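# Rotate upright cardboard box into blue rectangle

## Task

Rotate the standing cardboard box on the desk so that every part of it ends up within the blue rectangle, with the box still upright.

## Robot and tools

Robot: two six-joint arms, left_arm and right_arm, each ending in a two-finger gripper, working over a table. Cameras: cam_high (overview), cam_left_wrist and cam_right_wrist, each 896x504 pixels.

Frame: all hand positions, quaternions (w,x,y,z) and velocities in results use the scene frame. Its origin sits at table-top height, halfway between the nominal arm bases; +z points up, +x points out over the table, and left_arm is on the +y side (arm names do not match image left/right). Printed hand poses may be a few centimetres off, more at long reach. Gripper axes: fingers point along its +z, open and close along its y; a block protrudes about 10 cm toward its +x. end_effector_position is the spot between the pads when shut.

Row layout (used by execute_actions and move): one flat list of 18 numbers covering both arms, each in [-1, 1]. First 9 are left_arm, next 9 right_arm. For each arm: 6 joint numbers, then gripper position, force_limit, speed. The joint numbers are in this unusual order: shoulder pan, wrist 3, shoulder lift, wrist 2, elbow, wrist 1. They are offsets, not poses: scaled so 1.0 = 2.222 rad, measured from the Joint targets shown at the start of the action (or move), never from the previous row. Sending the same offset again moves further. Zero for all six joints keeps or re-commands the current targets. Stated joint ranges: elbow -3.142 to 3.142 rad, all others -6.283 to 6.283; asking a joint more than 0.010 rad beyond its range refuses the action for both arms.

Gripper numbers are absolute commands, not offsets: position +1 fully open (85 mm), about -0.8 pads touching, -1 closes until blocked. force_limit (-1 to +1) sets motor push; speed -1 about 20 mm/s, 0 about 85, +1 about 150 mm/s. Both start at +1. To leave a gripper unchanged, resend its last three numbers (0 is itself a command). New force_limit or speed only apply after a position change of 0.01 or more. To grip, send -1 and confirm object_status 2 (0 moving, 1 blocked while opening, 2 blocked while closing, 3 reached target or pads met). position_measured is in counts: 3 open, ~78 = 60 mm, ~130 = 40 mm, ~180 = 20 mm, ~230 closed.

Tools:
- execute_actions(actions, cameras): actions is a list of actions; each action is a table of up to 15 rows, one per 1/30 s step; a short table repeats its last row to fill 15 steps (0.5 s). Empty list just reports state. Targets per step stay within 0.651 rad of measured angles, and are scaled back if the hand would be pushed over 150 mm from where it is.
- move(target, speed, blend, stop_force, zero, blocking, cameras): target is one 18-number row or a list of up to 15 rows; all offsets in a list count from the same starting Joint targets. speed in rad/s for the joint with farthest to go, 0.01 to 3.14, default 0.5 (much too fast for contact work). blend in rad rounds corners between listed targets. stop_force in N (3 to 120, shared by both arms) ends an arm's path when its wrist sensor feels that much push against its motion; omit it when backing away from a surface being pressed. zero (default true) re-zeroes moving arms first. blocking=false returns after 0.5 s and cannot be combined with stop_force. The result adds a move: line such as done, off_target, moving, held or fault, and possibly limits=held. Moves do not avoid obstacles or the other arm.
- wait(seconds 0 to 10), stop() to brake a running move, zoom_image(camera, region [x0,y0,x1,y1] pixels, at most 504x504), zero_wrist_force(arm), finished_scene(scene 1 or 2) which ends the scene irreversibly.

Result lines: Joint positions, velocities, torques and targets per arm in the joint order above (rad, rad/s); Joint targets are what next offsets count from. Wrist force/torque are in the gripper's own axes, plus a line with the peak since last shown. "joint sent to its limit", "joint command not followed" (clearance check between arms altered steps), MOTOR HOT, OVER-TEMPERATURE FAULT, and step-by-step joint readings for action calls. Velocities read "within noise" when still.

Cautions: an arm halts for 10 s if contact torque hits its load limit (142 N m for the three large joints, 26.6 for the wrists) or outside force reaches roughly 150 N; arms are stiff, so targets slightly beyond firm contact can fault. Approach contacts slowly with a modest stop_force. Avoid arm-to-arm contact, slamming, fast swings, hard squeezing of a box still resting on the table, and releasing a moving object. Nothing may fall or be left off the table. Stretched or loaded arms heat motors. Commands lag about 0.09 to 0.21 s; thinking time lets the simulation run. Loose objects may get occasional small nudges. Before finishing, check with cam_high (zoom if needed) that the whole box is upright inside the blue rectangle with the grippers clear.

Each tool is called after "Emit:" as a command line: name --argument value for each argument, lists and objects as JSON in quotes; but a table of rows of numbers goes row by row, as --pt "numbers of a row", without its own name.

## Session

Emit:
execute_actions --actions '[]'

Emit:
zoom_image --camera "cam_high" --region '[380, 140, 540, 300]'

Scene clock: 0.00 s.
left_arm: end_effector_position=(+0.5422, +0.3347, +0.3285) position_measured=3 object_status=3 end_effector_quat_wxyz=(+0.012, +0.931, -0.291, +0.220) | right_arm: end_effector_position=(+0.1240, -0.6056, +0.2093) position_measured=3 object_status=3 end_effector_quat_wxyz=(-0.066, -0.178, +0.982, +0.024)
Joint names: [shoulder pan, wrist 3, shoulder lift, wrist 2, elbow, wrist 1]
Joint positions: left_arm=[-0.388 -2.899 -1.541 -1.567 1.778 -2.253] | right_arm=[2.66 -0.846 -1.144 1.527 -2.241 -1.461]
Joint velocities: within noise
Joint torques (N m): no reading
Wrist force (N): no reading
Wrist torque (N m): no reading
Wrist force, peak (N): no reading
Joint targets: left_arm=[-0.388 -2.899 -1.541 -1.567 1.778 -2.253] | right_arm=[2.660 -0.846 -1.144 1.527 -2.241 -1.461]
Tool commands: left_gripper/position=+1.0 left_gripper/force_limit=+1.0 left_gripper/speed=+1.0 right_gripper/position=+1.0 right_gripper/force_limit=+1.0 right_gripper/speed=+1.0

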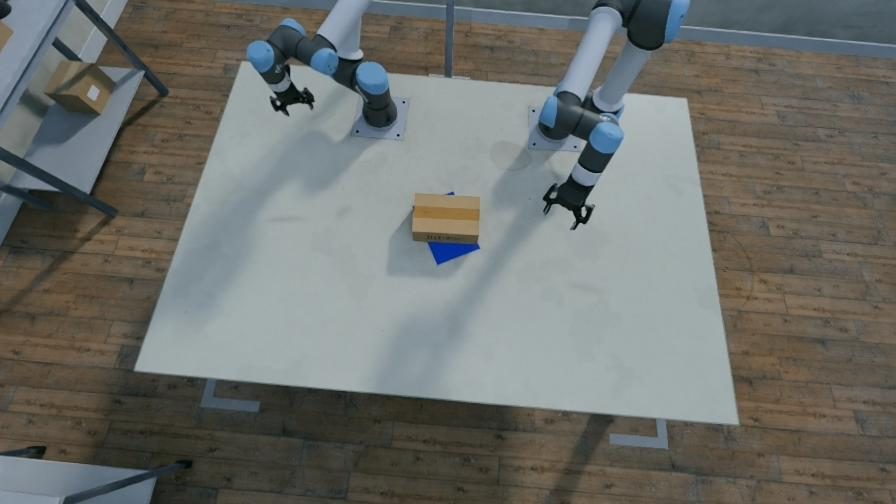

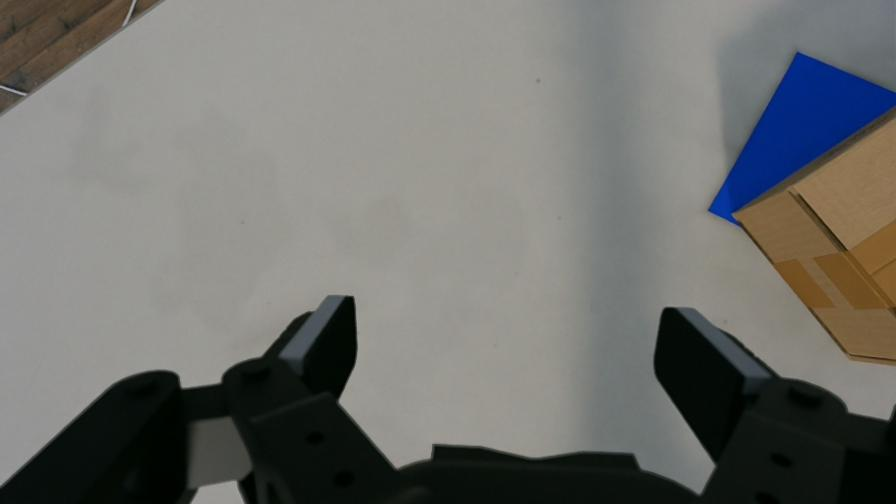

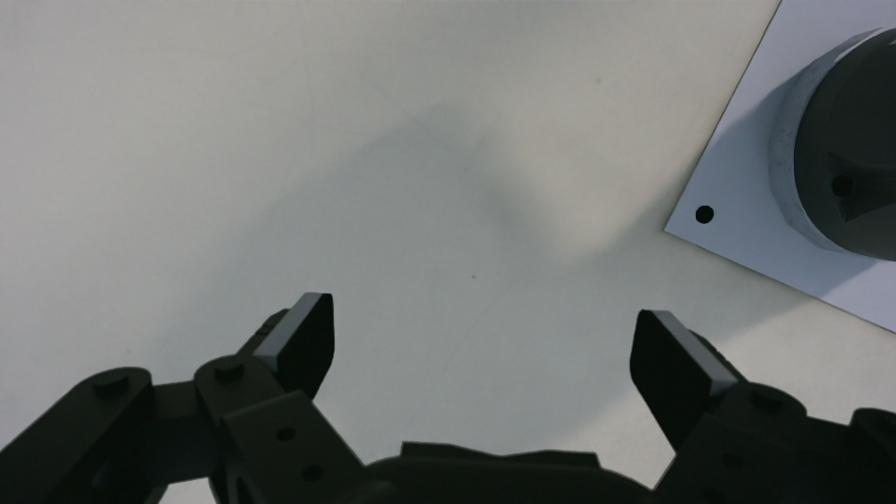

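Scaled by 3.150 from the camera's 896x504 image, which has a finer 1280x720 frame.

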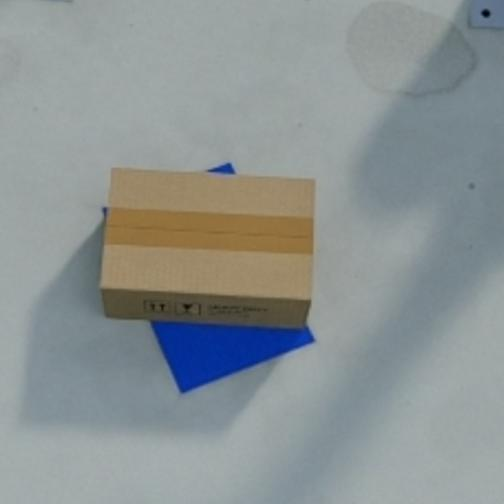

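Emit:
move --pt "-0.2874 -0.5779 0.0404 -0.0017 0.0785 0.0815 -0.8 0 0 0.4743 0.6186 -0.3907 0.0197 0.3227 0.1282 -0.8 0 0" --pt "-0.2874 -0.5779 0.1191 -0.0017 0.1373 -0.0560 -0.8 0 0 0.4743 0.6186 -0.4483 0.0197 0.2697 0.2388 -0.8 0 0" --speed '[1.0, 0.4]' --blend '[0.03, 0]' --stop_force 35

Emit:
zoom_image --camera "cam_high" --region '[380, 140, 540, 300]'

Scene clock: 51.43 s.
left_arm: end_effector_position=(+0.3167, +0.0762, +0.0513) position_measured=229 object_status=3 end_effector_quat_wxyz=(+0.000, +1.000, +0.019, +0.000) | right_arm: end_effector_position=(+0.5696, -0.1204, +0.0515) position_measured=229 object_status=3 end_effector_quat_wxyz=(+0.000, -0.018, +1.000, +0.000)
Joint names: [shoulder pan, wrist 3, shoulder lift, wrist 2, elbow, wrist 1]
Joint positions: left_arm=[-1.027 -4.183 -1.276 -1.571 2.083 -2.377] | right_arm=[3.714 0.528 -2.14 1.571 -1.642 -0.93]
Joint velocities: within noise
Joint torques (N m): left_arm=[-14.12 -1.89 -18.95 -1.3 -5.08 -4.75] | right_arm=[9.39 2.26 36.19 1.58 12.96 5.6]
Wrist force (N): left_arm=[0.6 0.2 0.5] | right_arm=[-0.2 0.2 0.0]
Wrist torque (N m): left_arm=[0.07 -0.05 0.00] | right_arm=[-0.04 0.15 -0.05]
Wrist force, peak (N): left_arm=[0.6 0.1 1.4] | right_arm=[-0.8 3.3 0.2]
Joint targets: left_arm=[-1.027 -4.183 -1.276 -1.571 2.083 -2.377] | right_arm=[3.714 0.528 -2.140 1.571 -1.642 -0.930]
move: done

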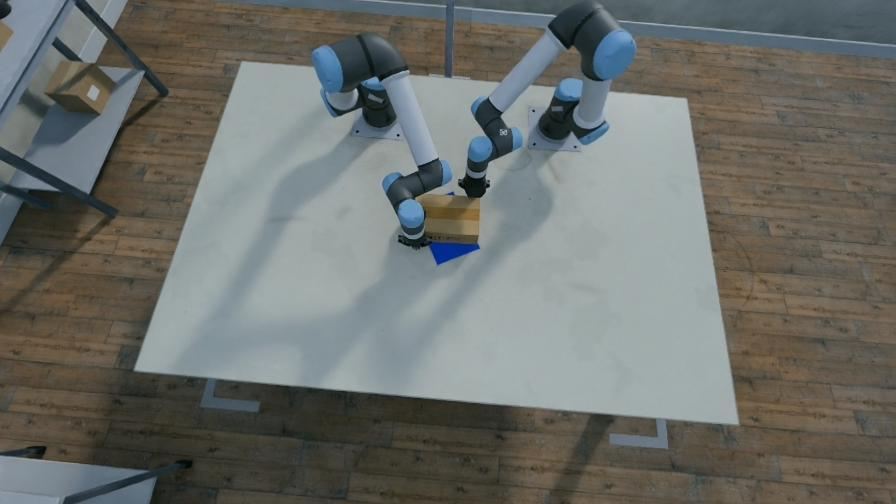

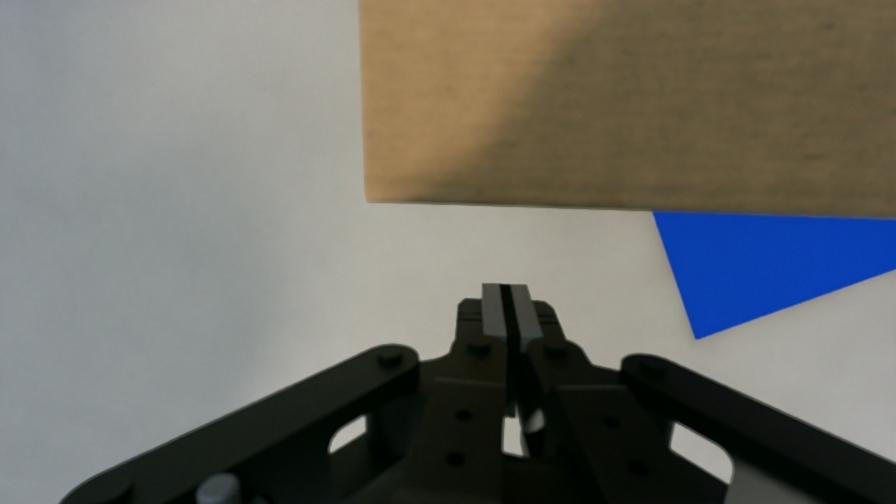

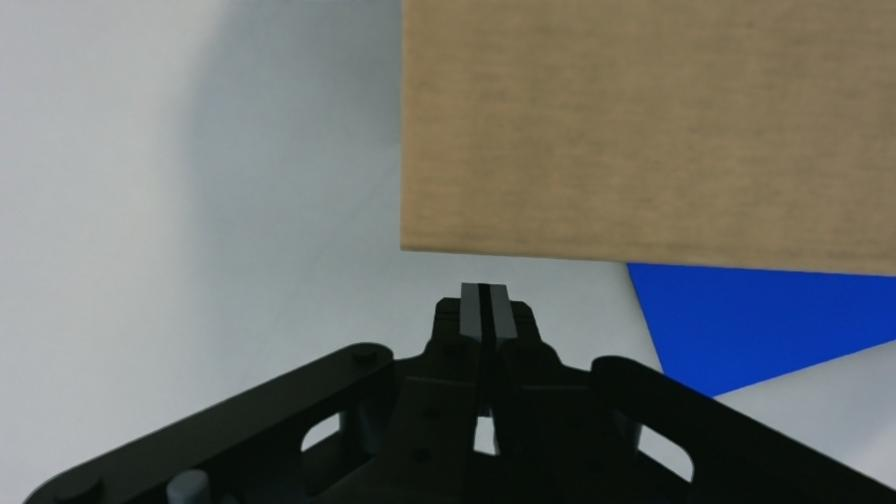

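Scaled by 3.150 from the camera's 896x504 image, which has a finer 1280x720 frame.

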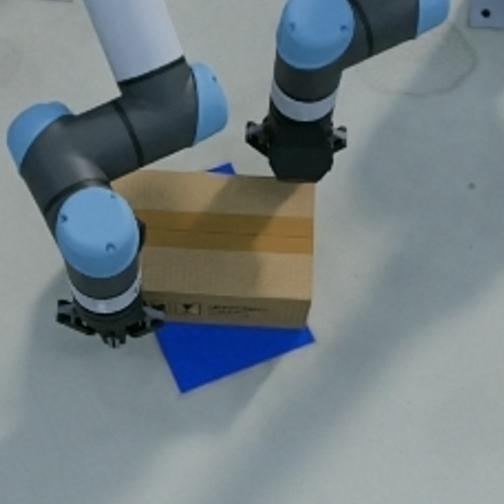

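Emit:
move --pt "0.0251 0.0250 0.0154 0 -0.0231 0.0073 -0.8 0 0 0.0106 0.0110 0.0150 0 -0.0259 0.0108 -0.8 0 0" --pt "0.0670 0.2004 0.0302 0 -0.0454 0.0148 -0.8 0 0 0.0060 0.1400 0.0445 0 -0.0753 0.0307 -0.8 0 0" --pt "0.1010 0.3601 0.0542 0 -0.0829 0.0284 -0.8 0 0 0.0106 0.2702 0.0732 0 -0.1217 0.0483 -0.8 0 0" --pt "0.1261 0.5109 0.0845 0 -0.1323 0.0474 -0.8 0 0 0.0258 0.4110 0.1023 0 -0.1667 0.0643 -0.8 0 0" --pt "0.1412 0.6516 0.1185 0 -0.1895 0.0707 -0.8 0 0 0.0511 0.5621 0.1291 0 -0.2064 0.0771 -0.8 0 0" --speed '[0.08, 0.35, 0.4, 0.4, 0.4]' --blend '[0.01, 0.05, 0.05, 0.05, 0]' --stop_force 40

Emit:
zoom_image --camera "cam_high" --region '[400, 170, 500, 280]'

Scene clock: 150.13 s.
left_arm: end_effector_position=(+0.5151, +0.1188, +0.0514) position_measured=229 object_status=3 end_effector_quat_wxyz=(+0.000, +0.854, -0.521, +0.000) | right_arm: end_effector_position=(+0.4183, -0.1496, +0.0513) position_measured=229 object_status=3 end_effector_quat_wxyz=(+0.000, +0.523, +0.852, +0.000)
Joint names: [shoulder pan, wrist 3, shoulder lift, wrist 2, elbow, wrist 1]
Joint positions: left_arm=[-0.713 -2.736 -1.013 -1.571 1.662 -2.22] | right_arm=[3.828 1.777 -1.853 1.571 -2.101 -0.759]
Joint velocities: within noise
Joint torques (N m): left_arm=[13.79 1.71 -33.92 -0.69 -26.51 -2.14] | right_arm=[9.73 2.28 38.79 1.46 10.21 5.59]
Wrist force (N): left_arm=[0.2 0.5 0.7] | right_arm=[-0.4 0.4 0.3]
Wrist torque (N m): left_arm=[0.10 -0.03 -0.02] | right_arm=[-0.04 0.06 -0.07]
Wrist force, peak (N): left_arm=[-1.3 -1.2 0.6] | right_arm=[-2.3 -1.5 -0.3]
Joint targets: left_arm=[-0.713 -2.736 -1.013 -1.571 1.662 -2.220] | right_arm=[3.828 1.777 -1.853 1.571 -2.101 -0.759]
move: done

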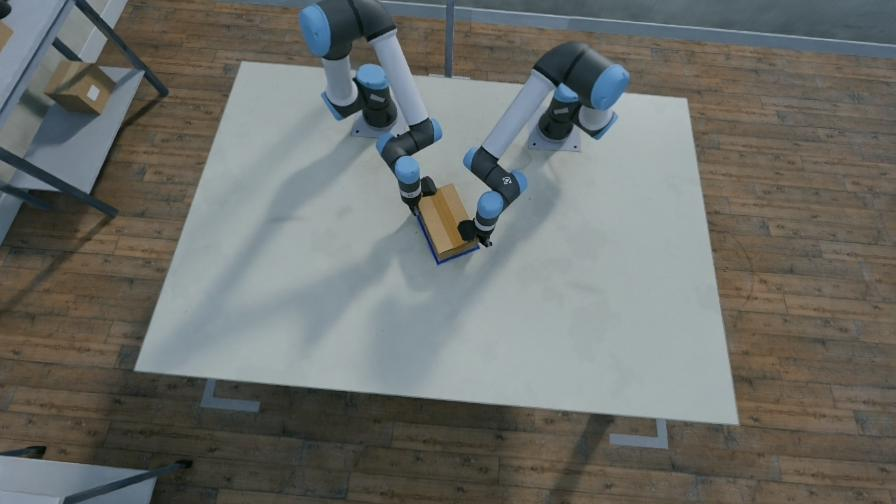

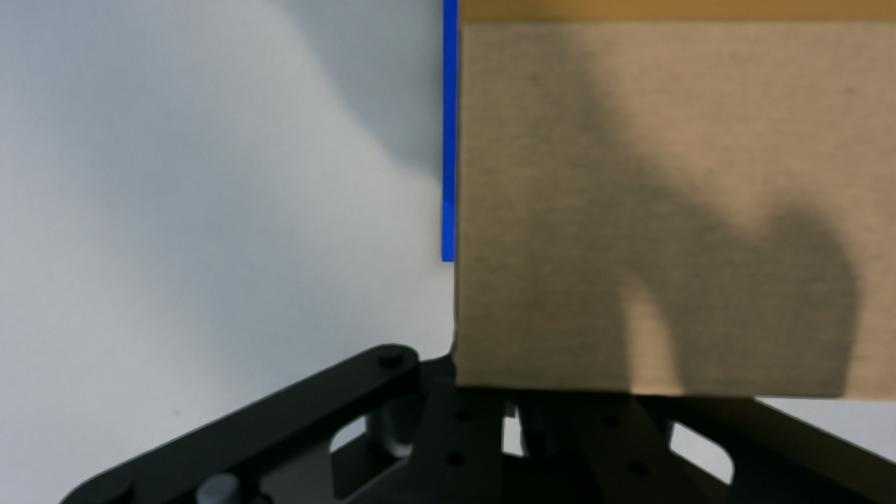

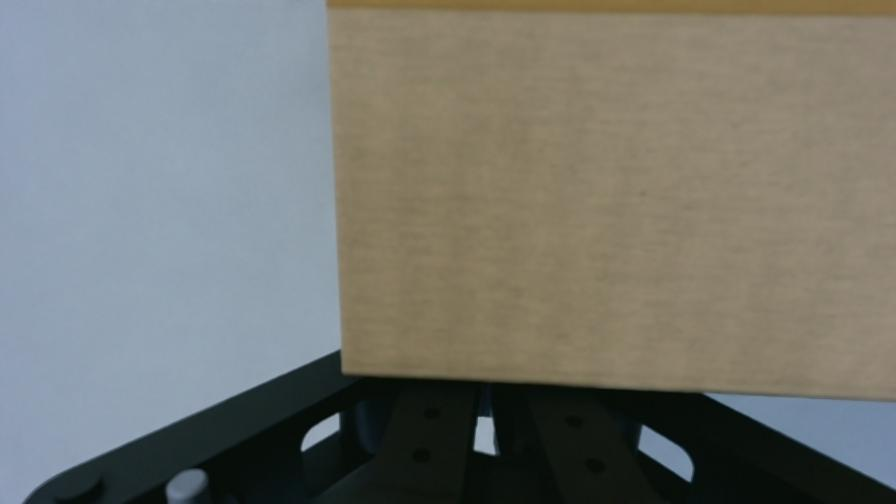

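Scaled by 4.582 from the camera's 896x504 image, which has a finer 1280x720 frame.

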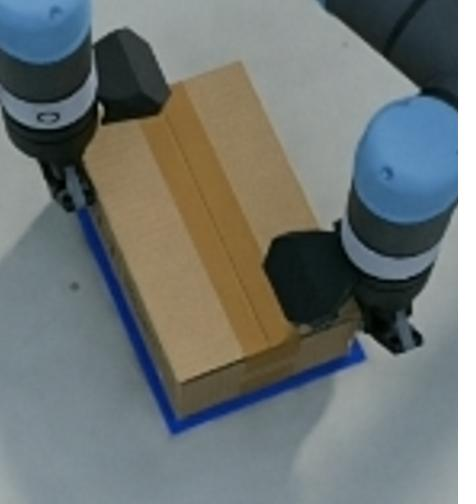

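Emit:
move --pt "0.0117 0.0122 -0.0277 0 0.0470 -0.0192 -0.8 0 0 -0.0364 -0.0362 -0.0035 0 0.0053 -0.0015 -0.8 0 0" --pt "0.0117 0.0122 -0.1064 0 -0.0339 0.1404 -0.8 0 0 -0.0364 -0.0362 0.0951 0 0.0935 -0.1883 -0.8 0 0" --pt "0.0906 0.0910 -0.2187 0 0.0430 0.1758 -0.8 0 0 0.1591 0.1593 0.1887 0 0.1569 -0.3453 -0.8 0 0" --speed '[0.15, 0.6, 0.9]' --blend '[0.015, 0.08, 0]' --cameras '["cam_high", "cam_right_wrist"]'

Emit:
zoom_image --camera "cam_high" --region '[400, 175, 500, 275]'

Scene clock: 180.17 s.
left_arm: end_effector_position=(+0.4513, +0.3000, +0.2515) position_measured=229 object_status=3 end_effector_quat_wxyz=(+0.000, +0.853, -0.521, +0.000) | right_arm: end_effector_position=(+0.2920, -0.0481, +0.3314) position_measured=229 object_status=3 end_effector_quat_wxyz=(+0.000, +0.523, +0.852, +0.000)
Joint names: [shoulder pan, wrist 3, shoulder lift, wrist 2, elbow, wrist 1]
Joint positions: left_arm=[-0.512 -2.534 -1.499 -1.571 1.757 -1.829] | right_arm=[4.181 2.131 -1.434 1.571 -1.752 -1.526]
Joint velocities: within noise
Joint torques (N m): left_arm=[12.48 1.65 -37.23 -1.32 -12.15 -1.86] | right_arm=[10.9 2.29 26.06 1.09 32.58 0.46]
Wrist force (N): left_arm=[0.8 0.1 0.4] | right_arm=[-0.4 0.7 -0.3]
Wrist torque (N m): left_arm=[0.06 -0.06 -0.01] | right_arm=[0.05 0.07 -0.06]
Wrist force, peak (N): left_arm=[2.2 0.7 -0.3] | right_arm=[1.8 -0.9 -1.9]
Joint targets: left_arm=[-0.511 -2.533 -1.499 -1.571 1.757 -1.829] | right_arm=[4.181 2.131 -1.434 1.571 -1.752 -1.526]
move: done
Images, in order (width x height): cam_high 896x504, cam_right_wrist 896x504.

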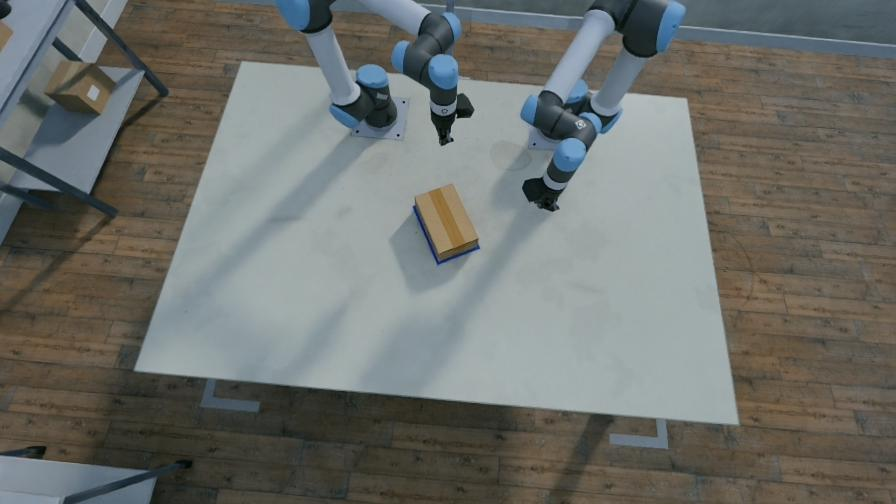

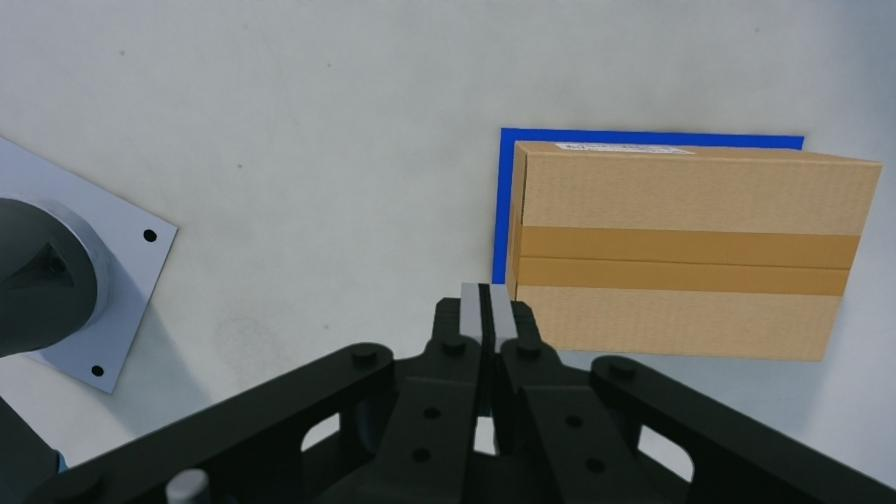

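Scaled by 5.040 from the camera's 896x504 image, which has a finer 1280x720 frame.

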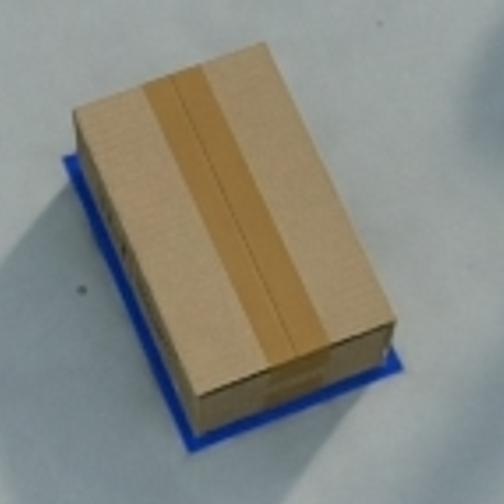

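Emit:
zoom_image --camera "cam_right_wrist" --region '[480, 100, 840, 300]'

Emit:
zoom_image --camera "cam_high" --region '[408, 200, 488, 270]'

Scaled by 1.400 from the camera's 896x504 image, which has a finer 1280x720 frame.

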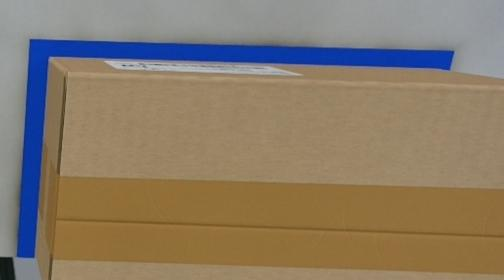

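Scaled by 6.300 from the camera's 896x504 image, which has a finer 1280x720 frame.

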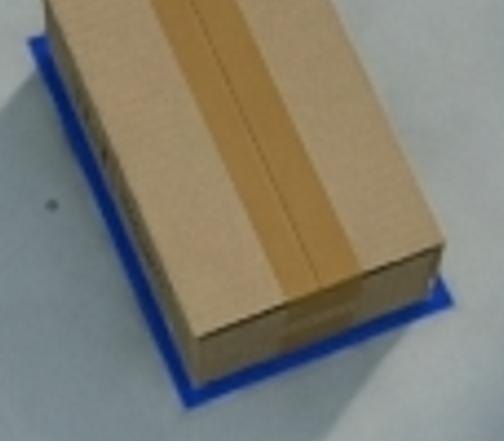

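Emit:
finished_scene --scene 2

The scene is finished: the task was done.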